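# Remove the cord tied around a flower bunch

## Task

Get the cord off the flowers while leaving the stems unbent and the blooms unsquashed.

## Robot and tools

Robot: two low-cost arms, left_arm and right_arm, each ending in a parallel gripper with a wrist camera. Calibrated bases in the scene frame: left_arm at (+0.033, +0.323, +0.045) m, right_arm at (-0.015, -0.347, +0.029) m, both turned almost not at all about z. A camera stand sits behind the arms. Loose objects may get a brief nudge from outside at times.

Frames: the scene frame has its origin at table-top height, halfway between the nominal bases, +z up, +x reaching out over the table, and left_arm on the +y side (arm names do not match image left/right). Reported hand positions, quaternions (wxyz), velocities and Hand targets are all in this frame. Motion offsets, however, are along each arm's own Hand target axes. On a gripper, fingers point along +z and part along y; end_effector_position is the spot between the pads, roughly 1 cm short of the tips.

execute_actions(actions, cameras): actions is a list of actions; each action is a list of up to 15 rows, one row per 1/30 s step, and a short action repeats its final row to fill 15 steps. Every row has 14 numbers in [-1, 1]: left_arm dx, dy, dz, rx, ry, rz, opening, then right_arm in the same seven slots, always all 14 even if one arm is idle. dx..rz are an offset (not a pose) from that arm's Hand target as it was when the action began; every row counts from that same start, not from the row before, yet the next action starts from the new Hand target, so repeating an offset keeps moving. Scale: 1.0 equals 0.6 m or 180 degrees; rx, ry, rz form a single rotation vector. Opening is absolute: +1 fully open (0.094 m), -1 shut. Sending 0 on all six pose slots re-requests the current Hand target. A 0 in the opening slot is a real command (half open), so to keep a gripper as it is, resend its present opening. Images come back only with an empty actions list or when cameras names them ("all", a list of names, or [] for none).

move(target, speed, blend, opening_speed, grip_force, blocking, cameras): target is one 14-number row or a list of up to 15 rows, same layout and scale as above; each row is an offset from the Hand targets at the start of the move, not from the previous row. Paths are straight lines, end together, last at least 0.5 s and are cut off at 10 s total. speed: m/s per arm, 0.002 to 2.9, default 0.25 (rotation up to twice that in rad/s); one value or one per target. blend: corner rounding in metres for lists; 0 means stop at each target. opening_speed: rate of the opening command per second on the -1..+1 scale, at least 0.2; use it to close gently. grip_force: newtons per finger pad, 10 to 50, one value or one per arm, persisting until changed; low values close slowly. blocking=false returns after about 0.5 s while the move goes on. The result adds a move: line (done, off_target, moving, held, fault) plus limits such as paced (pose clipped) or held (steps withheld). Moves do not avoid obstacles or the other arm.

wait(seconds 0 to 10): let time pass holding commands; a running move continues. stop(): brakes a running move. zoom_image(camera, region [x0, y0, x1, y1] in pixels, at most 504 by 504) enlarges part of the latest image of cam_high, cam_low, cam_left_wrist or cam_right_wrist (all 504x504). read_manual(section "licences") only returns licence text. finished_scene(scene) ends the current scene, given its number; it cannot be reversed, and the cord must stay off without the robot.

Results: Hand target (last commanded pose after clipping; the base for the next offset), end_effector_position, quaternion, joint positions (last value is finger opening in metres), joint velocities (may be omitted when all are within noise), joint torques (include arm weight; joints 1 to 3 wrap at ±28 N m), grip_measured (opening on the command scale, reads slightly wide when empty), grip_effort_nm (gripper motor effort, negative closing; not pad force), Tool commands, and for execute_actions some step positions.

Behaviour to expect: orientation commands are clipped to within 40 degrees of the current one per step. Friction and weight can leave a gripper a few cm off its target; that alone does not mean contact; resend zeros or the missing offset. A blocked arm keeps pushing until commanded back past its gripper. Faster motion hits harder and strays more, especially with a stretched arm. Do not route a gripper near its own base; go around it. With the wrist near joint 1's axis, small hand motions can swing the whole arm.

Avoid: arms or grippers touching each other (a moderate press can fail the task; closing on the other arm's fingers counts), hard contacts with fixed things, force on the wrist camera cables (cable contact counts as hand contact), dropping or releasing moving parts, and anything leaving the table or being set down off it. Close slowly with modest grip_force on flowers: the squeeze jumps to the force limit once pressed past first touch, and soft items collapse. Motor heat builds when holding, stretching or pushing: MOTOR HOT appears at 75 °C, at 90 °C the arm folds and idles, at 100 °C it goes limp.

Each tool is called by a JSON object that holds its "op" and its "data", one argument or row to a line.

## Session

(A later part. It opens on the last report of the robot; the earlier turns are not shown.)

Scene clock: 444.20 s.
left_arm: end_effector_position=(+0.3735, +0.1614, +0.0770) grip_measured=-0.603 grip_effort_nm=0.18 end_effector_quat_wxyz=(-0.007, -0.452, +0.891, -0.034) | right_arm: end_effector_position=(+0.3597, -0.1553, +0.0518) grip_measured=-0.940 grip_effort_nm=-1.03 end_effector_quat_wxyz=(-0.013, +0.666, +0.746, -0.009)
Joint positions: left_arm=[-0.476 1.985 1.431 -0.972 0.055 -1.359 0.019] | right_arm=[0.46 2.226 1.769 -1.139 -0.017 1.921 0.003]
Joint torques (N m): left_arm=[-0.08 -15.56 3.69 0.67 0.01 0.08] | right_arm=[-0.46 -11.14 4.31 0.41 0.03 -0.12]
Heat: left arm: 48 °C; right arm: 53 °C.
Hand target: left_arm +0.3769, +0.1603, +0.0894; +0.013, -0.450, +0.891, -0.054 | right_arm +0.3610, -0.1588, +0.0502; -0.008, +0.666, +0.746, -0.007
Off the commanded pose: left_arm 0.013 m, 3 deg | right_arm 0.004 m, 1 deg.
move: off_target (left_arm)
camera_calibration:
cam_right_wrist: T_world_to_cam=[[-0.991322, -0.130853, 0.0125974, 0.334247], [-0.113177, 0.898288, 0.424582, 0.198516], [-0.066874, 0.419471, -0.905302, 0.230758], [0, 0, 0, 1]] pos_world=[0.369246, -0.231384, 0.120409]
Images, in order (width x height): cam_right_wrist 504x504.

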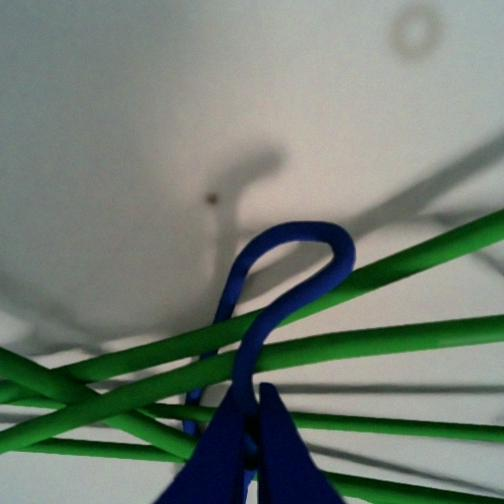

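{"op": "move", "data": {
  "target": [
    [0,0,0,0,0,0,-0.6,0,0,-0.13,0,0,0,-1],
    [0,0,0,0,0,0,-0.6,-0.1,0,-0.13,0,0,0,-1]
  ],
  "speed": 0.05,
  "cameras": ["cam_right_wrist","cam_low","cam_high"]
}}

{"op": "zoom_image", "data": {
  "camera": "cam_high",
  "region": [60, 130, 360, 380]
}}

Scene clock: 448.37 s.
left_arm: end_effector_position=(+0.3735, +0.1614, +0.0770) grip_measured=-0.603 grip_effort_nm=0.18 end_effector_quat_wxyz=(-0.007, -0.452, +0.891, -0.034) | right_arm: end_effector_position=(+0.3676, -0.2151, +0.1129) grip_measured=-0.940 grip_effort_nm=-1.03 end_effector_quat_wxyz=(-0.024, +0.666, +0.745, -0.025)
Joint positions: left_arm=[-0.476 1.985 1.431 -0.972 0.055 -1.359 0.019] | right_arm=[0.319 2.172 1.922 -1.389 -0.017 1.781 0.003]
Joint torques (N m): left_arm=[-0.05 -15.82 4.07 0.66 0.01 0.04] | right_arm=[-0.29 -14.05 4.37 0.3 0.05 -0.1]
Heat: left arm: 48 °C; right arm: 53 °C.
Hand target: left_arm +0.3769, +0.1603, +0.0894; +0.013, -0.450, +0.891, -0.054 | right_arm +0.3693, -0.2184, +0.1280; -0.008, +0.666, +0.746, -0.007
Off the commanded pose: left_arm 0.013 m, 3 deg | right_arm 0.016 m, 3 deg.
move: off_target (left_arm, right_arm)
camera_calibration:
cam_right_wrist: T_world_to_cam=[[-0.990336, -0.128446, 0.0523096, 0.329211], [-0.0948334, 0.902377, 0.420383, 0.221867], [-0.1012, 0.41136, -0.905837, 0.322632], [0, 0, 0, 1]] pos_world=[0.37972, -0.29064, 0.181762]
Images, in order (width x height): cam_high 504x504, cam_low 504x504, cam_right_wrist 504x504.

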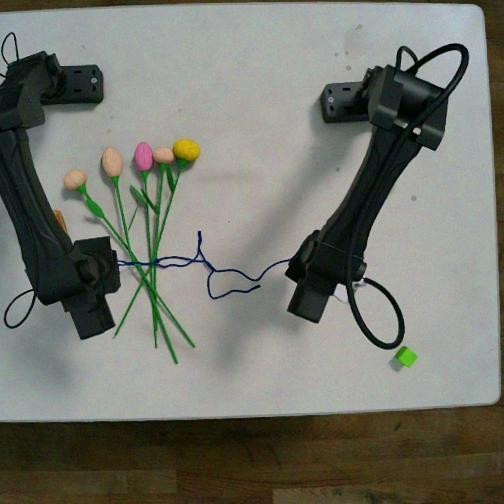

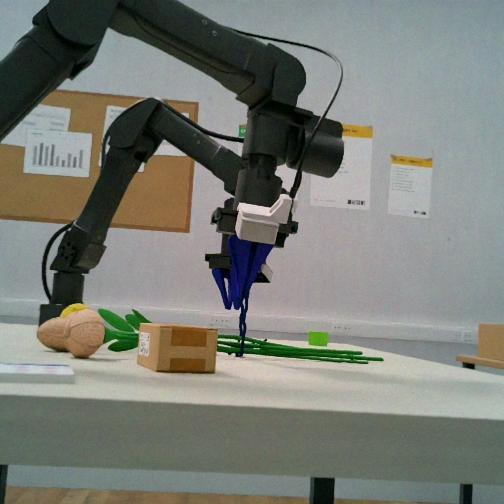

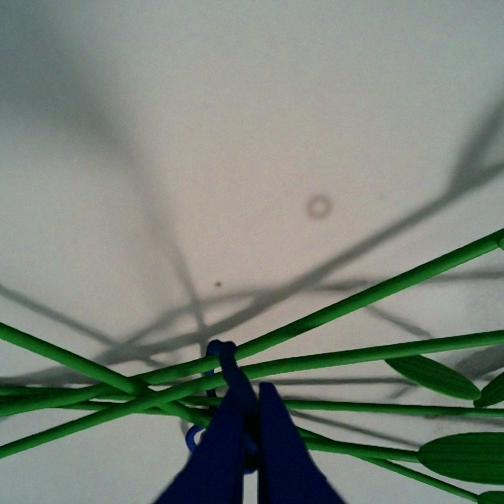

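Scaled by 1.680.

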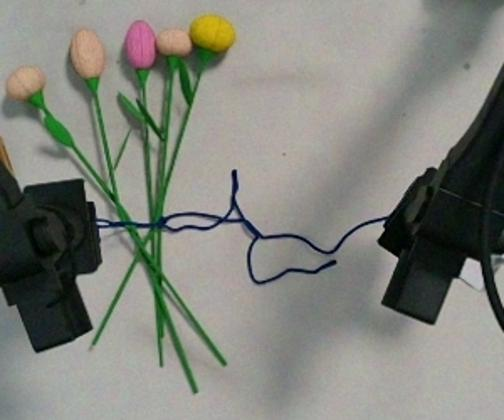

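{"op": "move", "data": {
  "target": [
    [0,0,0,0,0,0,-0.6,-0.05,0,0.11,0,0,0,-1],
    [0,0,0,0,0,0,-0.6,-0.05,0,0.11,0,0,0,-0.6],
    [0,0,0,0,0,0,-0.6,-0.05,0,-0.05,0,0,0,-0.6],
    [0,0,0,0,0,0,-0.6,-0.15,0,-0.1,0,0,0,-0.6]
  ],
  "speed": 0.08,
  "cameras": ["cam_right_wrist","cam_high"]
}}

{"op": "zoom_image", "data": {
  "camera": "cam_high",
  "region": [60, 130, 360, 380]
}}

Scene clock: 454.63 s.
left_arm: end_effector_position=(+0.3735, +0.1614, +0.0770) grip_measured=-0.603 grip_effort_nm=0.18 end_effector_quat_wxyz=(-0.007, -0.452, +0.891, -0.034) | right_arm: end_effector_position=(+0.3784, -0.3042, +0.1622) grip_measured=-0.601 grip_effort_nm=0.07 end_effector_quat_wxyz=(-0.026, +0.667, +0.744, -0.016)
Joint positions: left_arm=[-0.476 1.985 1.431 -0.972 0.055 -1.359 0.019] | right_arm=[0.095 2.137 2.065 -1.558 -0.017 1.559 0.019]
Joint torques (N m): left_arm=[-0.12 -15.64 4.11 0.69 0 -0.01] | right_arm=[-0.25 -13.07 9.43 -0.02 0.11 -0.12]
Heat: left arm: 47 °C; right arm: 53 °C.
Hand target: left_arm +0.3769, +0.1603, +0.0894; +0.013, -0.450, +0.891, -0.054 | right_arm +0.3807, -0.3080, +0.1878; -0.008, +0.666, +0.746, -0.007
Off the commanded pose: left_arm 0.013 m, 3 deg | right_arm 0.026 m, 2 deg.
joint sent to its limit (right arm) — joint 4 (wrist pitch), lower limit. The joint targets still meet the commanded pose.
move: off_target (left_arm, right_arm); target 2's new opening was sent with right_arm's hand 0.012 m and 2 deg from that target
camera_calibration:
cam_right_wrist: T_world_to_cam=[[-0.990995, -0.127287, 0.0415681, 0.328135], [-0.0968202, 0.895595, 0.434208, 0.278956], [-0.0924972, 0.426273, -0.899853, 0.405258], [0, 0, 0, 1]] pos_world=[0.389674, -0.380814, 0.229908]
Images, in order (width x height): cam_high 504x504, cam_right_wrist 504x504.

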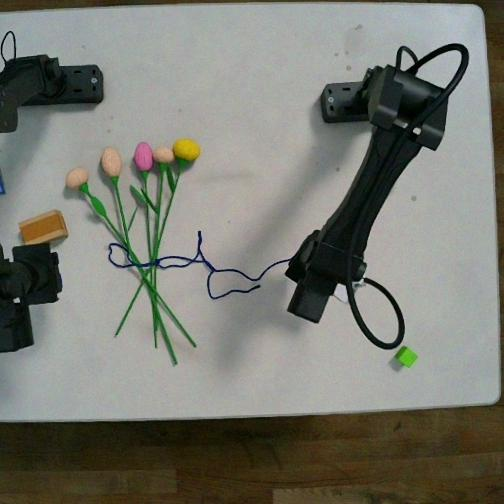

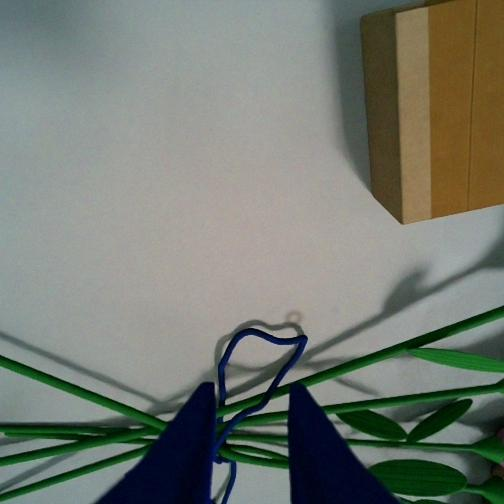

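Scaled by 1.680.

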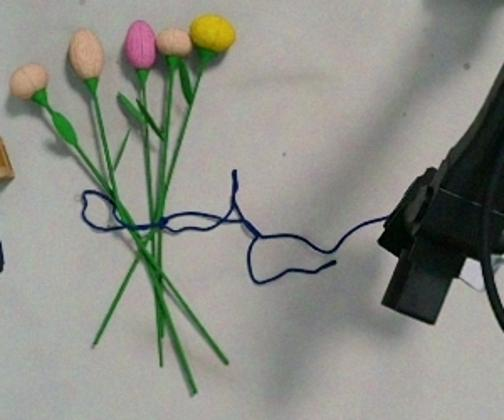

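{"op": "move", "data": {
  "target": [0,0,0,0,0,0,-0.6,0.265,0.0067,0.12,0,0,0,-0.7],
  "speed": 0.15,
  "cameras": ["cam_right_wrist"]
}}

{"op": "zoom_image", "data": {
  "camera": "cam_right_wrist",
  "region": [150, 200, 350, 400]
}}

Scene clock: 457.20 s.
left_arm: end_effector_position=(+0.3735, +0.1614, +0.0770) grip_measured=-0.603 grip_effort_nm=0.17 end_effector_quat_wxyz=(-0.007, -0.452, +0.891, -0.034) | right_arm: end_effector_position=(+0.3567, -0.1504, +0.1147) grip_measured=-0.699 grip_effort_nm=-0.08 end_effector_quat_wxyz=(-0.017, +0.658, +0.753, -0.018)
Joint positions: left_arm=[-0.476 1.985 1.431 -0.972 0.055 -1.359 0.019] | right_arm=[0.473 2.219 2.008 -1.405 -0.018 1.913 0.014]
Joint torques (N m): left_arm=[-0.02 -15.71 3.88 0.65 -0.04 0.02] | right_arm=[-0.31 -10.21 7.66 0.35 0.03 0.14]
Heat: left arm: 47 °C; right arm: 53 °C.
Hand target: left_arm +0.3769, +0.1603, +0.0894; +0.013, -0.450, +0.891, -0.054 | right_arm +0.3653, -0.1494, +0.1161; -0.008, +0.666, +0.746, -0.007
Off the commanded pose: left_arm 0.013 m, 3 deg | right_arm 0.009 m, 2 deg.
move: off_target (left_arm)
camera_calibration:
cam_right_wrist: T_world_to_cam=[[-0.988026, -0.151068, 0.0313378, 0.324711], [-0.124101, 0.898848, 0.420323, 0.171531], [-0.0916655, 0.411401, -0.906833, 0.293237], [0, 0, 0, 1]] pos_world=[0.36899, -0.225765, 0.183642]
Images, in order (width x height): cam_right_wrist 504x504.

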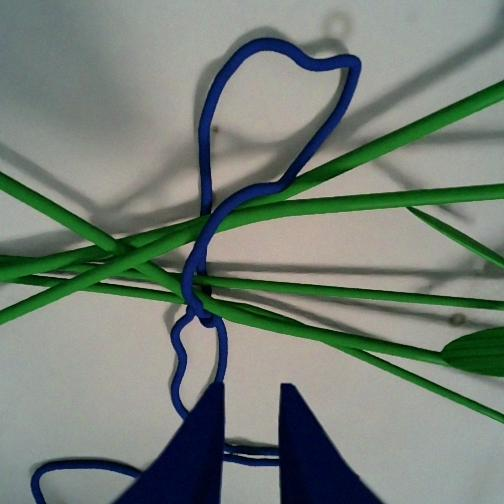

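Scaled by 2.520.

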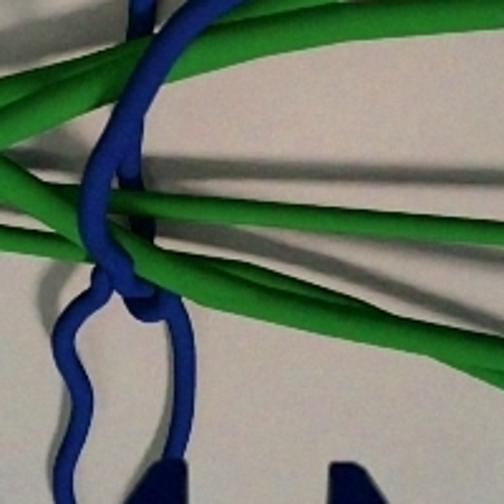

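{"op": "move", "data": {
  "target": [0,0,0,0,0,0,-0.6,-0.0773,-0.0368,0.085,0,0,0,-0.7],
  "speed": 0.08,
  "cameras": ["cam_right_wrist"]
}}

Scene clock: 459.27 s.
left_arm: end_effector_position=(+0.3735, +0.1614, +0.0770) grip_measured=-0.603 grip_effort_nm=0.18 end_effector_quat_wxyz=(-0.007, -0.452, +0.891, -0.034) | right_arm: end_effector_position=(+0.3434, -0.1951, +0.0540) grip_measured=-0.699 grip_effort_nm=-0.08 end_effector_quat_wxyz=(-0.022, +0.666, +0.745, -0.025)
Joint positions: left_arm=[-0.476 1.985 1.431 -0.972 0.055 -1.359 0.019] | right_arm=[0.387 2.138 1.633 -1.13 -0.018 1.847 0.014]
Joint torques (N m): left_arm=[-0.4 -15.45 3.92 0.69 0 -0.01] | right_arm=[-0.49 -13.14 4.05 0.36 0.06 -0.13]
Heat: left arm: 47 °C; right arm: 53 °C.
Hand target: left_arm +0.3769, +0.1603, +0.0894; +0.013, -0.450, +0.891, -0.054 | right_arm +0.3475, -0.1979, +0.0655; -0.008, +0.666, +0.746, -0.007
Off the commanded pose: left_arm 0.013 m, 3 deg | right_arm 0.013 m, 3 deg.
move: off_target (left_arm, right_arm)
camera_calibration:
cam_right_wrist: T_world_to_cam=[[-0.990228, -0.130357, 0.0495616, 0.310586], [-0.0979295, 0.90297, 0.418395, 0.227508], [-0.0992935, 0.409453, -0.906912, 0.257629], [0, 0, 0, 1]] pos_world=[0.355412, -0.270432, 0.123066]
Images, in order (width x height): cam_right_wrist 504x504.

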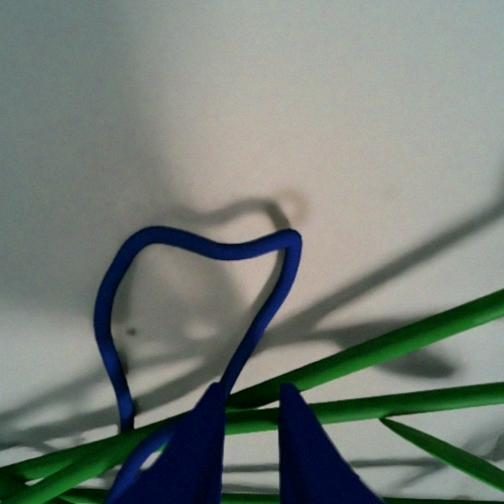

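{"op": "move", "data": {
  "target": [
    [0,0,0,0,0,0,-0.6,0.003,0.002,0.0225,0,0,0,-0.7],
    [0,0,0,0,0,0,-0.6,0.003,0.002,0.0225,0,0,0,-1]
  ],
  "speed": 0.06,
  "cameras": ["cam_right_wrist"]
}}

Scene clock: 465.57 s.
left_arm: end_effector_position=(+0.3735, +0.1614, +0.0770) grip_measured=-0.603 grip_effort_nm=0.18 end_effector_quat_wxyz=(-0.007, -0.452, +0.891, -0.034) | right_arm: end_effector_position=(+0.3463, -0.1939, +0.0470) grip_measured=-0.988 grip_effort_nm=-0.63 end_effector_quat_wxyz=(-0.018, +0.666, +0.746, -0.016)
Joint positions: left_arm=[-0.476 1.985 1.431 -0.972 0.055 -1.359 0.019] | right_arm=[0.387 2.138 1.605 -1.082 -0.018 1.847 0.001]
Joint torques (N m): left_arm=[-0.2 -15.94 3.95 0.67 -0.01 0] | right_arm=[-0.16 -11.69 4.22 0.37 0.05 -0.09]
Heat: left arm: 46 °C; right arm: 52 °C.
Hand target: left_arm +0.3769, +0.1603, +0.0894; +0.013, -0.450, +0.891, -0.054 | right_arm +0.3482, -0.1960, +0.0520; -0.008, +0.666, +0.746, -0.007
Off the commanded pose: left_arm 0.013 m, 3 deg | right_arm 0.006 m, 2 deg.
move: off_target (left_arm)
camera_calibration:
cam_right_wrist: T_world_to_cam=[[-0.99097, -0.130636, 0.0302035, 0.315065], [-0.105708, 0.899757, 0.423394, 0.231466], [-0.0824866, 0.416379, -0.905442, 0.246564], [0, 0, 0, 1]] pos_world=[0.357026, -0.269768, 0.115732]
Images, in order (width x height): cam_right_wrist 504x504.

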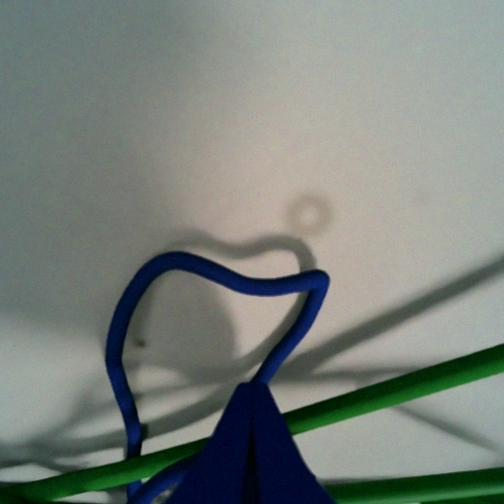

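{"op": "move", "data": {
  "target": [
    [0,0,0,0,0,0,-0.6,0.0,0.0,-0.02,0,0,0,-0.65],
    [0,0,0,0,0,0,-0.6,-0.026,-0.008,-0.01,0,0,0,-0.65],
    [0,0,0,0,0,0,-0.6,-0.026,-0.008,0.008,0,0,0,-0.65]
  ],
  "speed": 0.06,
  "cameras": ["cam_right_wrist"]
}}

Scene clock: 468.07 s.
left_arm: end_effector_position=(+0.3735, +0.1614, +0.0770) grip_measured=-0.603 grip_effort_nm=0.18 end_effector_quat_wxyz=(-0.007, -0.452, +0.891, -0.034) | right_arm: end_effector_position=(+0.3416, -0.2099, +0.0381) grip_measured=-0.652 grip_effort_nm=0.07 end_effector_quat_wxyz=(-0.021, +0.666, +0.745, -0.021)
Joint positions: left_arm=[-0.476 1.985 1.431 -0.972 0.055 -1.359 0.019] | right_arm=[0.353 2.122 1.543 -1.049 -0.018 1.815 0.016]
Joint torques (N m): left_arm=[-0.44 -15.95 3.85 0.68 -0.01 0.04] | right_arm=[-0.27 -12.4 4.15 0.34 0.06 -0.12]
Heat: left arm: 46 °C; right arm: 52 °C.
Hand target: left_arm +0.3769, +0.1603, +0.0894; +0.013, -0.450, +0.891, -0.054 | right_arm +0.3452, -0.2120, +0.0473; -0.008, +0.666, +0.746, -0.007
Off the commanded pose: left_arm 0.013 m, 3 deg | right_arm 0.010 m, 2 deg.
move: off_target (left_arm)
camera_calibration:
cam_right_wrist: T_world_to_cam=[[-0.99075, -0.128772, 0.0427916, 0.308369], [-0.0989149, 0.901231, 0.421899, 0.247184], [-0.092894, 0.413764, -0.905632, 0.247707], [0, 0, 0, 1]] pos_world=[0.352977, -0.285553, 0.106849]
Images, in order (width x height): cam_right_wrist 504x504.

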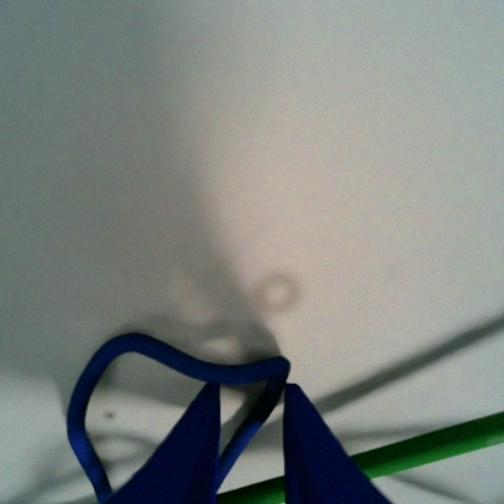

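{"op": "move", "data": {
  "target": [0,0,0,0,0,0,-0.6,0.005,0,0.0,0,0,0,-1],
  "speed": 0.06,
  "cameras": ["cam_right_wrist"]
}}

Scene clock: 469.30 s.
left_arm: end_effector_position=(+0.3735, +0.1614, +0.0770) grip_measured=-0.603 grip_effort_nm=0.18 end_effector_quat_wxyz=(-0.007, -0.452, +0.891, -0.034) | right_arm: end_effector_position=(+0.3434, -0.2092, +0.0407) grip_measured=-0.988 grip_effort_nm=-0.63 end_effector_quat_wxyz=(-0.019, +0.666, +0.745, -0.016)
Joint positions: left_arm=[-0.476 1.985 1.431 -0.972 0.055 -1.359 0.019] | right_arm=[0.353 2.115 1.543 -1.044 -0.018 1.815 0.001]
Joint torques (N m): left_arm=[-0.05 -15.71 4 0.64 0.04 0.01] | right_arm=[0.31 -11.62 4.56 0.32 0.06 -0.04]
Heat: left arm: 46 °C; right arm: 52 °C.
Hand target: left_arm +0.3769, +0.1603, +0.0894; +0.013, -0.450, +0.891, -0.054 | right_arm +0.3448, -0.2090, +0.0472; -0.008, +0.666, +0.746, -0.007
Off the commanded pose: left_arm 0.013 m, 3 deg | right_arm 0.007 m, 2 deg.
move: off_target (left_arm)
camera_calibration:
cam_right_wrist: T_world_to_cam=[[-0.991159, -0.128938, 0.031289, 0.310709], [-0.103607, 0.899463, 0.424537, 0.246809], [-0.0828822, 0.417542, -0.90487, 0.247252], [0, 0, 0, 1]] pos_world=[0.354026, -0.285172, 0.109229]
Images, in order (width x height): cam_right_wrist 504x504.

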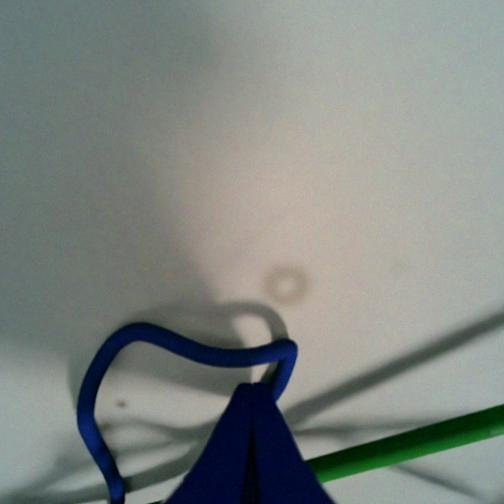

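{"op": "move", "data": {
  "target": [
    [0,0,0,0,0,0,-0.6,0.0,0.0,-0.03,0,0,0,-0.55],
    [0,0,0,0,0,0,-0.6,0.0,-0.013,-0.02,0,0,0,-0.55],
    [0,0,0,0,0,0,-0.6,0.0,-0.013,0.01,0,0,0,-0.55]
  ],
  "speed": 0.06,
  "cameras": ["cam_right_wrist"]
}}

Scene clock: 472.00 s.
left_arm: end_effector_position=(+0.3735, +0.1614, +0.0770) grip_measured=-0.603 grip_effort_nm=0.18 end_effector_quat_wxyz=(-0.007, -0.452, +0.891, -0.034) | right_arm: end_effector_position=(+0.3370, -0.2116, +0.0379) grip_measured=-0.551 grip_effort_nm=0.07 end_effector_quat_wxyz=(-0.018, +0.666, +0.745, -0.014)
Joint positions: left_arm=[-0.476 1.985 1.431 -0.972 0.055 -1.359 0.019] | right_arm=[0.353 2.09 1.491 -1.013 -0.018 1.815 0.021]
Joint torques (N m): left_arm=[-0.14 -15.73 3.81 0.67 -0.03 0.02] | right_arm=[0.75 -10.99 4.14 0.38 0.06 0.02]
Heat: left arm: 46 °C; right arm: 52 °C.
Hand target: left_arm +0.3769, +0.1603, +0.0894; +0.013, -0.450, +0.891, -0.054 | right_arm +0.3369, -0.2099, +0.0414; -0.008, +0.666, +0.746, -0.007
Off the commanded pose: left_arm 0.013 m, 3 deg | right_arm 0.004 m, 1 deg.
move: off_target (left_arm)
camera_calibration:
cam_right_wrist: T_world_to_cam=[[-0.991286, -0.128996, 0.0266838, 0.30433], [-0.105501, 0.898762, 0.425554, 0.249908], [-0.0788773, 0.419031, -0.904539, 0.244203], [0, 0, 0, 1]] pos_world=[0.347306, -0.287679, 0.106421]
Images, in order (width x height): cam_right_wrist 504x504.

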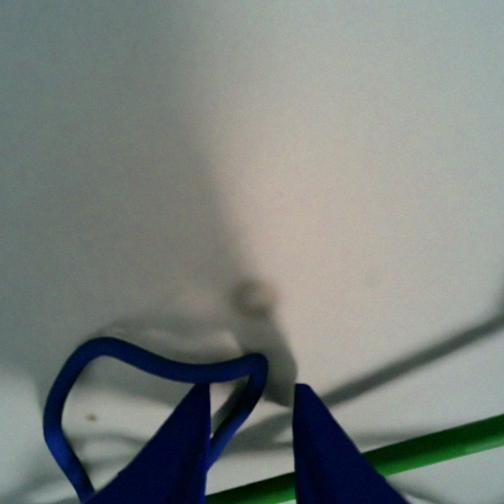

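{"op": "move", "data": {
  "target": [0,0,0,0,0,0,-0.6,0.005,0,0.0,0,0,0,-1],
  "speed": 0.06,
  "cameras": ["cam_right_wrist"]
}}

Scene clock: 473.27 s.
left_arm: end_effector_position=(+0.3735, +0.1614, +0.0770) grip_measured=-0.603 grip_effort_nm=0.18 end_effector_quat_wxyz=(-0.007, -0.452, +0.891, -0.034) | right_arm: end_effector_position=(+0.3376, -0.2076, +0.0394) grip_measured=-0.988 grip_effort_nm=-0.63 end_effector_quat_wxyz=(-0.015, +0.663, +0.748, -0.009)
Joint positions: left_arm=[-0.476 1.985 1.431 -0.972 0.055 -1.359 0.019] | right_arm=[0.362 2.085 1.491 -1.007 -0.018 1.815 0.001]
Joint torques (N m): left_arm=[-0.18 -15.62 3.86 0.63 -0.04 0.03] | right_arm=[0.59 -10.44 4.51 0.33 0.06 0.11]
Heat: left arm: 46 °C; right arm: 52 °C.
Hand target: left_arm +0.3769, +0.1603, +0.0894; +0.013, -0.450, +0.891, -0.054 | right_arm +0.3366, -0.2070, +0.0414; -0.008, +0.666, +0.746, -0.007
Off the commanded pose: left_arm 0.013 m, 3 deg | right_arm 0.002 m, 1 deg.
move: off_target (left_arm)
camera_calibration:
cam_right_wrist: T_world_to_cam=[[-0.990279, -0.138145, 0.0162503, 0.303632], [-0.117988, 0.896113, 0.427855, 0.249344], [-0.0736682, 0.421779, -0.903701, 0.242801], [0, 0, 0, 1]] pos_world=[0.347987, -0.283904, 0.107803]
Images, in order (width x height): cam_right_wrist 504x504.

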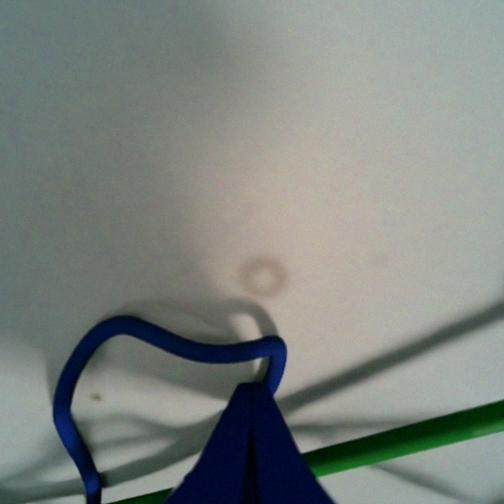

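{"op": "move", "data": {
  "target": [
    [0,0,0,0,0,0,-0.6,0.0,0.0,-0.03,0,0,0,-0.55],
    [0,0,0,0,0,0,-0.6,0.005,-0.008,-0.01,0,0,0,-0.55],
    [0,0,0,0,0,0,-0.6,0.005,-0.008,0.028,0,0,0,-0.55],
    [0,0,0,0,0,0,-0.6,0.005,-0.008,0.028,0,0,0,-1]
  ],
  "speed": 0.06,
  "cameras": ["cam_right_wrist"]
}}

Scene clock: 478.30 s.
left_arm: end_effector_position=(+0.3735, +0.1614, +0.0770) grip_measured=-0.603 grip_effort_nm=0.18 end_effector_quat_wxyz=(-0.007, -0.452, +0.891, -0.034) | right_arm: end_effector_position=(+0.3350, -0.2049, +0.0342) grip_measured=-0.953 grip_effort_nm=-1.04 end_effector_quat_wxyz=(-0.010, +0.663, +0.749, -0.004)
Joint positions: left_arm=[-0.476 1.985 1.431 -0.972 0.055 -1.359 0.019] | right_arm=[0.373 2.075 1.454 -0.966 -0.015 1.824 0.002]
Joint torques (N m): left_arm=[-0.18 -15.62 3.93 0.64 -0.04 -0.02] | right_arm=[0.65 -9.02 2.78 0.59 0.05 0.12]
Heat: left arm: 46 °C; right arm: 52 °C.
Hand target: left_arm +0.3769, +0.1603, +0.0894; +0.013, -0.450, +0.891, -0.054 | right_arm +0.3311, -0.2045, +0.0247; -0.008, +0.666, +0.746, -0.007
Off the commanded pose: left_arm 0.013 m, 3 deg | right_arm 0.010 m, 1 deg.
move: off_target (left_arm)
camera_calibration:
cam_right_wrist: T_world_to_cam=[[-0.990198, -0.139657, 0.00202079, 0.301669], [-0.125375, 0.895127, 0.427818, 0.251071], [-0.0615568, 0.423371, -0.903862, 0.232899], [0, 0, 0, 1]] pos_world=[0.344527, -0.281213, 0.102487]
Images, in order (width x height): cam_right_wrist 504x504.

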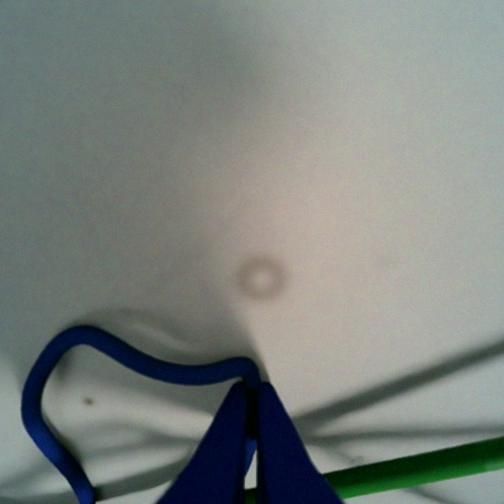

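{"op": "move", "data": {
  "target": [
    [0,0,0,0,0,0,-0.6,0,0,-0.13,0,0,0,-1],
    [0,0,0,0,0,0,-0.6,-0.11,0.06,-0.14,0,0,0,-1]
  ],
  "speed": 0.05,
  "cameras": ["cam_right_wrist","cam_high"]
}}

{"op": "zoom_image", "data": {
  "camera": "cam_high",
  "region": [60, 130, 360, 380]
}}

Scene clock: 482.80 s.
left_arm: end_effector_position=(+0.3735, +0.1614, +0.0770) grip_measured=-0.603 grip_effort_nm=0.18 end_effector_quat_wxyz=(-0.007, -0.452, +0.891, -0.034) | right_arm: end_effector_position=(+0.3706, -0.2621, +0.1034) grip_measured=-0.953 grip_effort_nm=-1.04 end_effector_quat_wxyz=(-0.014, +0.666, +0.746, -0.003)
Joint positions: left_arm=[-0.476 1.985 1.431 -0.972 0.055 -1.359 0.019] | right_arm=[0.202 2.081 1.746 -1.257 -0.018 1.663 0.002]
Joint torques (N m): left_arm=[-0.25 -15.97 3.93 0.65 0.01 0.05] | right_arm=[-0.51 -8.69 9.81 0.05 0.09 -0.13]
Heat: left arm: 46 °C; right arm: 52 °C.
Hand target: left_arm +0.3769, +0.1603, +0.0894; +0.013, -0.450, +0.891, -0.054 | right_arm +0.3760, -0.2661, +0.1078; -0.008, +0.666, +0.746, -0.007
Off the commanded pose: left_arm 0.013 m, 3 deg | right_arm 0.008 m, 1 deg.
move: off_target (left_arm)
camera_calibration:
cam_right_wrist: T_world_to_cam=[[-0.991412, -0.130658, 0.00561057, 0.331213], [-0.115379, 0.894066, 0.432821, 0.272705], [-0.0615678, 0.428457, -0.901462, 0.322993], [0, 0, 0, 1]] pos_world=[0.379719, -0.338929, 0.171275]
Images, in order (width x height): cam_high 504x504, cam_right_wrist 504x504.

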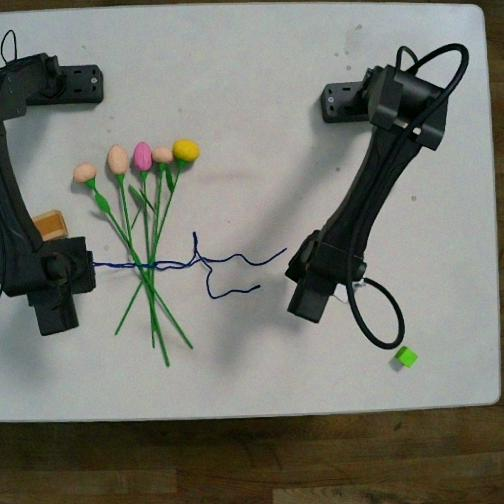

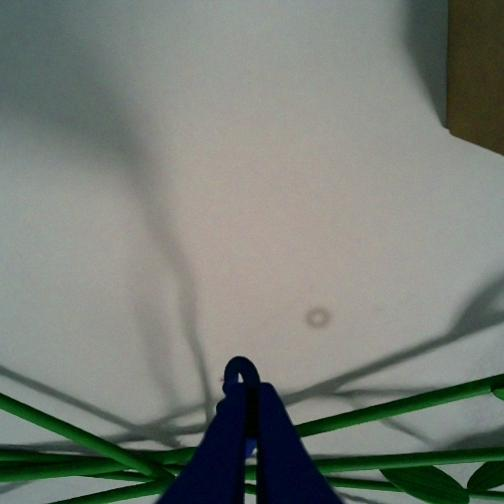

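Scaled by 1.680.

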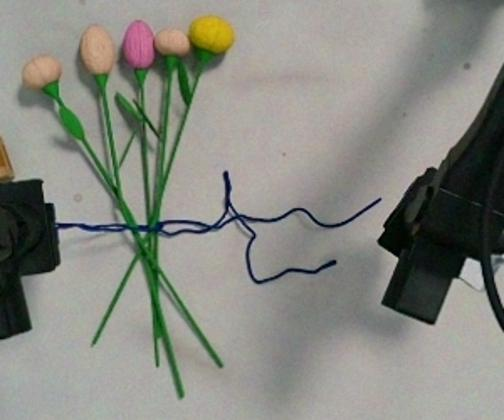

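{"op": "move", "data": {
  "target": [
    [0,0,0,0,0,0,-0.6,-0.04,0,0.1,0,0,0,-1],
    [0,0,0,0,0,0,-0.6,-0.04,0,0.1,0,0,0,-0.6],
    [0,0,0,0,0,0,-0.6,-0.04,0,-0.05,0,0,0,-0.6],
    [0,0,0,0,0,0,-0.6,0.17,-0.01,0.0,0,0,0,-0.65]
  ],
  "speed": 0.1,
  "cameras": ["cam_right_wrist"]
}}

Scene clock: 489.73 s.
left_arm: end_effector_position=(+0.3735, +0.1614, +0.0770) grip_measured=-0.603 grip_effort_nm=0.18 end_effector_quat_wxyz=(-0.007, -0.452, +0.891, -0.034) | right_arm: end_effector_position=(+0.3461, -0.1693, +0.1042) grip_measured=-0.648 grip_effort_nm=-0.08 end_effector_quat_wxyz=(-0.020, +0.659, +0.752, -0.023)
Joint positions: left_arm=[-0.476 1.985 1.431 -0.972 0.055 -1.359 0.019] | right_arm=[0.443 2.152 1.857 -1.334 -0.018 1.885 0.017]
Joint torques (N m): left_arm=[-0.03 -15.5 3.82 0.66 0.03 0] | right_arm=[-0.08 -9.39 9.43 0.32 0.04 0.13]
Heat: left arm: 46 °C; right arm: 51 °C.
Hand target: left_arm +0.3769, +0.1603, +0.0894; +0.013, -0.450, +0.891, -0.054 | right_arm +0.3586, -0.1655, +0.1082; -0.008, +0.666, +0.746, -0.007
Off the commanded pose: left_arm 0.013 m, 3 deg | right_arm 0.014 m, 3 deg.
move: off_target (left_arm, right_arm); target 4's new opening was sent with right_arm's hand 0.014 m and 3 deg from that target
camera_calibration:
cam_right_wrist: T_world_to_cam=[[-0.987928, -0.148742, 0.043289, 0.310942], [-0.117314, 0.900838, 0.418006, 0.189912], [-0.101171, 0.407881, -0.907412, 0.293258], [0, 0, 0, 1]] pos_world=[0.359137, -0.244445, 0.173261]
Images, in order (width x height): cam_right_wrist 504x504.

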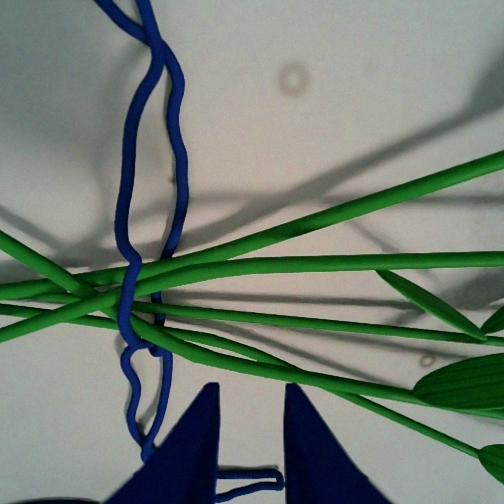

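{"op": "move", "data": {
  "target": [0,0,0,0,0,0,-0.6,-0.0548,0.0542,0.085,0,0,0,-0.7],
  "speed": 0.08,
  "cameras": ["cam_right_wrist"]
}}

Scene clock: 491.70 s.
left_arm: end_effector_position=(+0.3735, +0.1614, +0.0770) grip_measured=-0.603 grip_effort_nm=0.18 end_effector_quat_wxyz=(-0.007, -0.452, +0.891, -0.034) | right_arm: end_effector_position=(+0.3838, -0.1943, +0.0567) grip_measured=-0.699 grip_effort_nm=-0.08 end_effector_quat_wxyz=(-0.018, +0.667, +0.745, -0.016)
Joint positions: left_arm=[-0.476 1.985 1.431 -0.972 0.055 -1.359 0.019] | right_arm=[0.352 2.268 1.857 -1.205 -0.018 1.815 0.014]
Joint torques (N m): left_arm=[-0.17 -15.75 4.1 0.68 -0.01 0.02] | right_arm=[-0.29 -10.13 7.77 0.37 0.06 -0.11]
Heat: left arm: 46 °C; right arm: 51 °C.
Hand target: left_arm +0.3769, +0.1603, +0.0894; +0.013, -0.450, +0.891, -0.054 | right_arm +0.3936, -0.1945, +0.0564; -0.008, +0.666, +0.746, -0.007
Off the commanded pose: left_arm 0.013 m, 3 deg | right_arm 0.010 m, 2 deg.
move: off_target (left_arm)
camera_calibration:
cam_right_wrist: T_world_to_cam=[[-0.991236, -0.12851, 0.0305924, 0.352385], [-0.1035, 0.899417, 0.424661, 0.230778], [-0.0820884, 0.417773, -0.904836, 0.258733], [0, 0, 0, 1]] pos_world=[0.394422, -0.270373, 0.125328]
Images, in order (width x height): cam_right_wrist 504x504.

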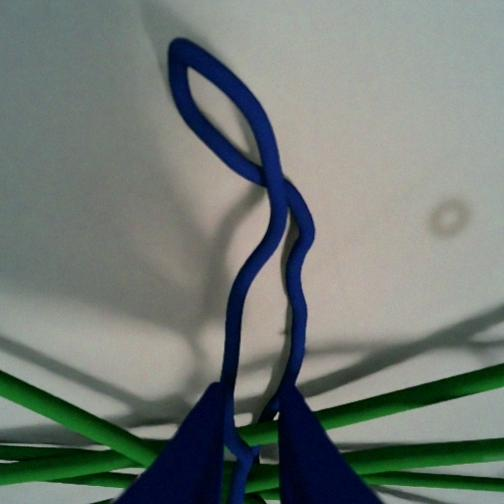

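{"op": "move", "data": {
  "target": [
    [0,0,0,0,0,0,-0.6,-0.004,0.0,0.047,0,0,0,-0.7],
    [0,0,0,0,0,0,-0.6,-0.004,0.0,0.047,0,0,0,-1]
  ],
  "speed": 0.06,
  "cameras": ["cam_right_wrist"]
}}

Scene clock: 494.10 s.
left_arm: end_effector_position=(+0.3735, +0.1614, +0.0770) grip_measured=-0.603 grip_effort_nm=0.18 end_effector_quat_wxyz=(-0.007, -0.452, +0.891, -0.034) | right_arm: end_effector_position=(+0.3926, -0.1911, +0.0372) grip_measured=-0.939 grip_effort_nm=-1.04 end_effector_quat_wxyz=(-0.011, +0.665, +0.747, -0.001)
Joint positions: left_arm=[-0.476 1.985 1.431 -0.972 0.055 -1.359 0.019] | right_arm=[0.352 2.289 1.815 -1.108 -0.018 1.81 0.003]
Joint torques (N m): left_arm=[-0.28 -16.01 3.97 0.66 -0.02 0.05] | right_arm=[-0.68 -10.22 4.55 0.45 0.06 -0.13]
Heat: left arm: 46 °C; right arm: 51 °C.
Hand target: left_arm +0.3769, +0.1603, +0.0894; +0.013, -0.450, +0.891, -0.054 | right_arm +0.3933, -0.1968, +0.0282; -0.008, +0.666, +0.746, -0.007
Off the commanded pose: left_arm 0.013 m, 3 deg | right_arm 0.011 m, 1 deg.
move: off_target (left_arm, right_arm); target 2's new opening was sent with right_arm's hand 0.011 m and 1 deg from that target
camera_calibration:
cam_right_wrist: T_world_to_cam=[[-0.991071, -0.133324, -0.00189405, 0.362299], [-0.121072, 0.893867, 0.431674, 0.242603], [-0.0558593, 0.428049, -0.902028, 0.231932], [0, 0, 0, 1]] pos_world=[0.401392, -0.26783, 0.10517]
Images, in order (width x height): cam_right_wrist 504x504.

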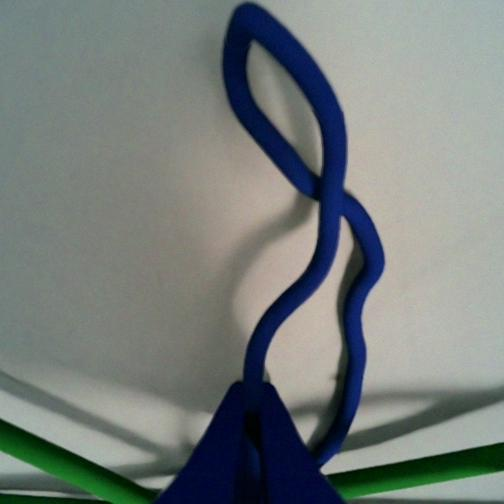

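{"op": "move", "data": {
  "target": [
    [0,0,0,0,0,0,-0.6,0,0,-0.13,0,0,0,-1],
    [0,0,0,0,0,0,-0.6,-0.2,0.06,-0.14,0,0,0,-1]
  ],
  "speed": 0.06,
  "cameras": ["cam_right_wrist","cam_high"]
}}

{"op": "zoom_image", "data": {
  "camera": "cam_high",
  "region": [60, 130, 360, 380]
}}

Scene clock: 499.27 s.
left_arm: end_effector_position=(+0.3735, +0.1614, +0.0770) grip_measured=-0.603 grip_effort_nm=0.17 end_effector_quat_wxyz=(-0.007, -0.452, +0.891, -0.034) | right_arm: end_effector_position=(+0.4408, -0.3081, +0.1088) grip_measured=-0.939 grip_effort_nm=-1.03 end_effector_quat_wxyz=(-0.014, +0.667, +0.745, -0.002)
Joint positions: left_arm=[-0.476 1.985 1.431 -0.972 0.055 -1.359 0.019] | right_arm=[0.072 2.388 2.272 -1.477 -0.018 1.536 0.003]
Joint torques (N m): left_arm=[-0.16 -15.65 4.12 0.59 0 0.06] | right_arm=[-0.21 -10.54 9.78 0.05 0.11 -0.13]
Heat: left arm: 46 °C; right arm: 51 °C.
Hand target: left_arm +0.3769, +0.1603, +0.0894; +0.013, -0.450, +0.891, -0.054 | right_arm +0.4442, -0.3121, +0.1110; -0.008, +0.666, +0.746, -0.007
Off the commanded pose: left_arm 0.013 m, 3 deg | right_arm 0.006 m, 1 deg.
move: off_target (left_arm)
camera_calibration:
cam_right_wrist: T_world_to_cam=[[-0.991789, -0.127831, 0.00371598, 0.396023], [-0.113477, 0.893082, 0.435347, 0.318159], [-0.0589694, 0.431351, -0.900255, 0.351507], [0, 0, 0, 1]] pos_world=[0.449603, -0.385141, 0.176465]
Images, in order (width x height): cam_high 504x504, cam_right_wrist 504x504.

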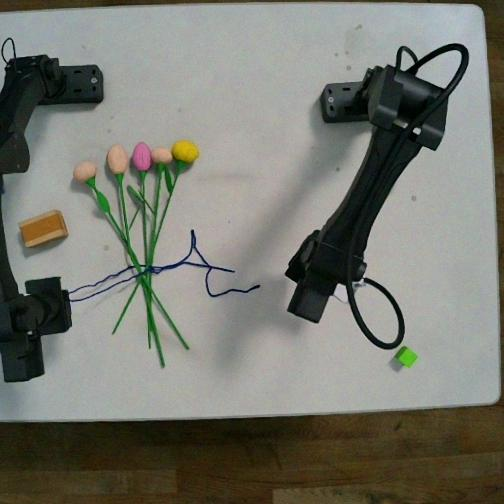

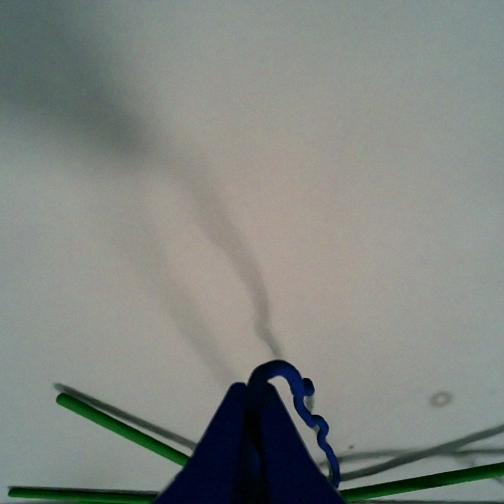

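Scaled by 1.680.

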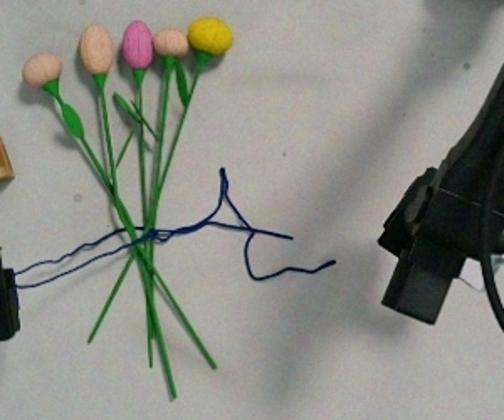

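{"op": "move", "data": {
  "target": [
    [0,0,0,0,0,0,-0.6,-0.02,0,0.11,0,0,0,-1],
    [0,0,0,0,0,0,-0.6,-0.02,0,0.11,0,0,0,-0.6],
    [0,0,0,0,0,0,-0.6,-0.02,0,-0.03,0,0,0,-0.6],
    [0,0,0,0,0,0,-0.6,0.19,-0.05,0.0,0,0,0,-0.65]
  ],
  "speed": 0.1,
  "cameras": ["cam_right_wrist"]
}}

Scene clock: 506.27 s.
left_arm: end_effector_position=(+0.3735, +0.1614, +0.0770) grip_measured=-0.603 grip_effort_nm=0.18 end_effector_quat_wxyz=(-0.007, -0.452, +0.891, -0.034) | right_arm: end_effector_position=(+0.3989, -0.2006, +0.0939) grip_measured=-0.648 grip_effort_nm=-0.08 end_effector_quat_wxyz=(-0.025, +0.658, +0.752, -0.027)
Joint positions: left_arm=[-0.476 1.985 1.431 -0.972 0.055 -1.359 0.019] | right_arm=[0.328 2.346 2.137 -1.434 -0.017 1.769 0.017]
Joint torques (N m): left_arm=[-0.14 -15.66 3.66 0.68 -0.01 0.04] | right_arm=[-0.13 -15.42 4.3 0.3 0.05 0.14]
Heat: left arm: 46 °C; right arm: 51 °C.
Hand target: left_arm +0.3769, +0.1603, +0.0894; +0.013, -0.450, +0.891, -0.054 | right_arm +0.4017, -0.2022, +0.1121; -0.008, +0.666, +0.746, -0.007
Off the commanded pose: left_arm 0.013 m, 3 deg | right_arm 0.018 m, 3 deg.
move: off_target (left_arm, right_arm); target 2's new opening was sent with right_arm's hand 0.011 m and 1 deg from that target; target 4's new opening was sent with right_arm's hand 0.018 m and 3 deg from that target
camera_calibration:
cam_right_wrist: T_world_to_cam=[[-0.987183, -0.149231, 0.0565731, 0.357143], [-0.112021, 0.900404, 0.420385, 0.226236], [-0.113673, 0.408659, -0.905581, 0.30696], [0, 0, 0, 1]] pos_world=[0.412802, -0.275849, 0.162666]
Images, in order (width x height): cam_right_wrist 504x504.

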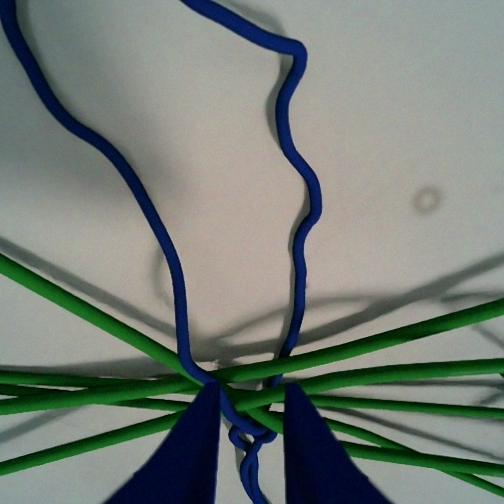

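{"op": "move", "data": {
  "target": [
    [0,0,0,0,0,0,-0.6,0.0,0.033,0.07,0,0,0,-0.7]
  ],
  "speed": 0.08,
  "cameras": ["cam_right_wrist"]
}}

Scene clock: 508.47 s.
left_arm: end_effector_position=(+0.3735, +0.1614, +0.0770) grip_measured=-0.603 grip_effort_nm=0.18 end_effector_quat_wxyz=(-0.007, -0.452, +0.891, -0.034) | right_arm: end_effector_position=(+0.4183, -0.1940, +0.0790) grip_measured=-0.699 grip_effort_nm=-0.08 end_effector_quat_wxyz=(-0.010, +0.659, +0.752, -0.001)
Joint positions: left_arm=[-0.476 1.985 1.431 -0.972 0.055 -1.359 0.019] | right_arm=[0.328 2.373 2.128 -1.337 -0.017 1.769 0.014]
Joint torques (N m): left_arm=[-0.03 -15.75 4.04 0.69 0.01 0.05] | right_arm=[-0.81 -10.81 4.79 0.45 0.05 0.04]
Heat: left arm: 46 °C; right arm: 51 °C.
Hand target: left_arm +0.3769, +0.1603, +0.0894; +0.013, -0.450, +0.891, -0.054 | right_arm +0.4204, -0.2000, +0.0696; -0.008, +0.666, +0.746, -0.007
Off the commanded pose: left_arm 0.013 m, 3 deg | right_arm 0.011 m, 1 deg.
move: off_target (left_arm, right_arm)
camera_calibration:
cam_right_wrist: T_world_to_cam=[[-0.98872, -0.149745, -0.00312169, 0.383353], [-0.136458, 0.892007, 0.430931, 0.236383], [-0.0617451, 0.426496, -0.902379, 0.274539], [0, 0, 0, 1]] pos_world=[0.428236, -0.27054, 0.147071]
Images, in order (width x height): cam_right_wrist 504x504.

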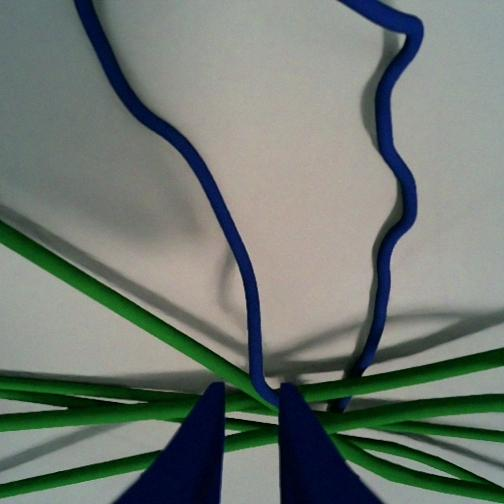

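{"op": "move", "data": {
  "target": [
    [0,0,0,0,0,0,-0.6,-0.006,0.0,0.07,0,0,0,-0.7],
    [0,0,0,0,0,0,-0.6,-0.006,0.0,0.07,0,0,0,-1]
  ],
  "speed": 0.07,
  "cameras": ["cam_right_wrist"]
}}

Scene clock: 510.93 s.
left_arm: end_effector_position=(+0.3735, +0.1614, +0.0770) grip_measured=-0.603 grip_effort_nm=0.18 end_effector_quat_wxyz=(-0.007, -0.452, +0.891, -0.034) | right_arm: end_effector_position=(+0.4196, -0.1981, +0.0379) grip_measured=-0.939 grip_effort_nm=-1.04 end_effector_quat_wxyz=(-0.010, +0.662, +0.749, +0.000)
Joint positions: left_arm=[-0.476 1.985 1.431 -0.972 0.055 -1.359 0.019] | right_arm=[0.318 2.388 1.99 -1.182 -0.017 1.769 0.003]
Joint torques (N m): left_arm=[-0.25 -15.79 4.18 0.62 0 0] | right_arm=[-0.59 -10.78 4.59 0.46 0.06 -0.05]
Heat: left arm: 46 °C; right arm: 51 °C.
Hand target: left_arm +0.3769, +0.1603, +0.0894; +0.013, -0.450, +0.891, -0.054 | right_arm +0.4200, -0.2035, +0.0277; -0.008, +0.666, +0.746, -0.007
Off the commanded pose: left_arm 0.013 m, 3 deg | right_arm 0.012 m, 1 deg.
move: off_target (left_arm, right_arm); target 2's new opening was sent with right_arm's hand 0.012 m and 1 deg from that target
camera_calibration:
cam_right_wrist: T_world_to_cam=[[-0.990095, -0.140306, -0.00509053, 0.38653], [-0.128767, 0.893027, 0.431186, 0.255002], [-0.0559518, 0.42757, -0.902249, 0.237022], [0, 0, 0, 1]] pos_world=[0.428799, -0.274835, 0.105867]
Images, in order (width x height): cam_right_wrist 504x504.

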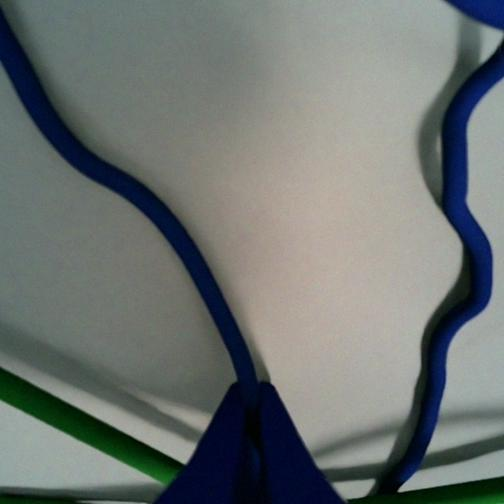

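{"op": "move", "data": {
  "target": [
    [0,0,0,0,0,0,-0.6,0,0,-0.12,0,0,0,-1],
    [0,0,0,0,0,0,-0.6,-0.33,0.05,-0.12,0,0,0,-1]
  ],
  "speed": 0.07,
  "cameras": ["cam_right_wrist","cam_high"]
}}

{"op": "zoom_image", "data": {
  "camera": "cam_high",
  "region": [20, 130, 320, 380]
}}

Scene clock: 516.27 s.
left_arm: end_effector_position=(+0.3735, +0.1614, +0.0770) grip_measured=-0.603 grip_effort_nm=0.18 end_effector_quat_wxyz=(-0.007, -0.452, +0.891, -0.034) | right_arm: end_effector_position=(+0.4720, -0.3933, +0.0972) grip_measured=-0.939 grip_effort_nm=-1.04 end_effector_quat_wxyz=(-0.002, +0.668, +0.744, +0.007)
Joint positions: left_arm=[-0.476 1.985 1.431 -0.972 0.055 -1.359 0.019] | right_arm=[-0.105 2.572 2.565 -1.558 -0.014 1.361 0.003]
Joint torques (N m): left_arm=[-0.27 -15.76 4.05 0.65 0.01 0.03] | right_arm=[-0.09 -11.34 9.69 0.1 0.11 -0.14]
Heat: left arm: 46 °C; right arm: 52 °C.
Hand target: left_arm +0.3769, +0.1603, +0.0894; +0.013, -0.450, +0.891, -0.054 | right_arm +0.4735, -0.3968, +0.0985; -0.008, +0.666, +0.746, -0.007
Off the commanded pose: left_arm 0.013 m, 3 deg | right_arm 0.004 m, 2 deg.
joint sent to its limit (right arm) — joint 4 (wrist pitch), lower limit. The joint targets still meet the commanded pose.
move: off_target (left_arm)
camera_calibration:
cam_right_wrist: T_world_to_cam=[[-0.991832, -0.125019, -0.0252848, 0.420059], [-0.123737, 0.894969, 0.428625, 0.409044], [-0.0309572, 0.428253, -0.903128, 0.365568], [0, 0, 0, 1]] pos_world=[0.478559, -0.470122, 0.16545]
Images, in order (width x height): cam_high 504x504, cam_right_wrist 504x504.

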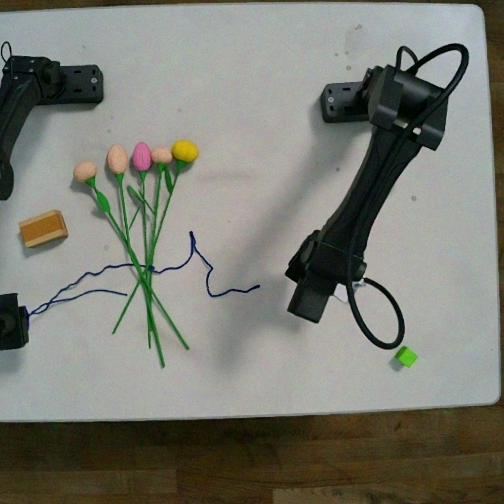

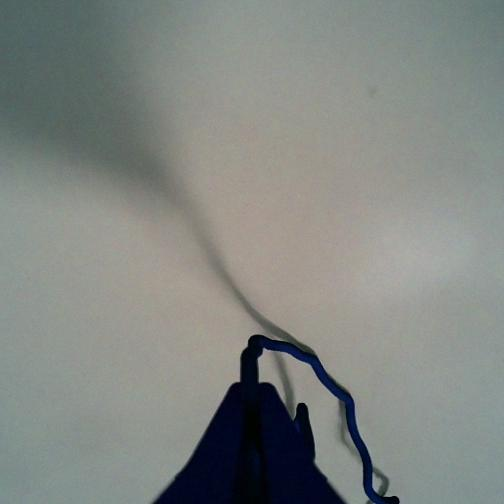

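Scaled by 1.680.

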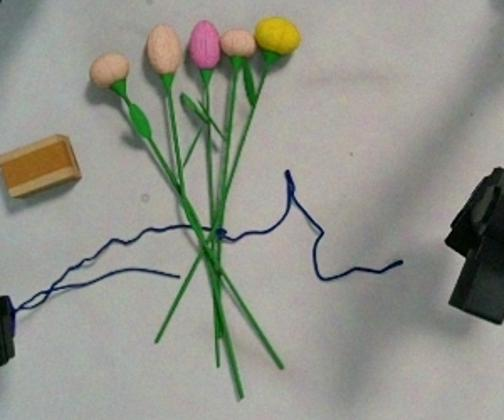

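{"op": "zoom_image", "data": {
  "camera": "cam_high",
  "region": [110, 220, 210, 310]
}}

Scaled by 5.040.

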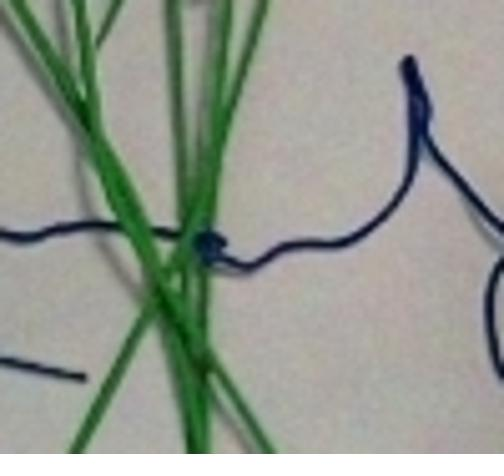

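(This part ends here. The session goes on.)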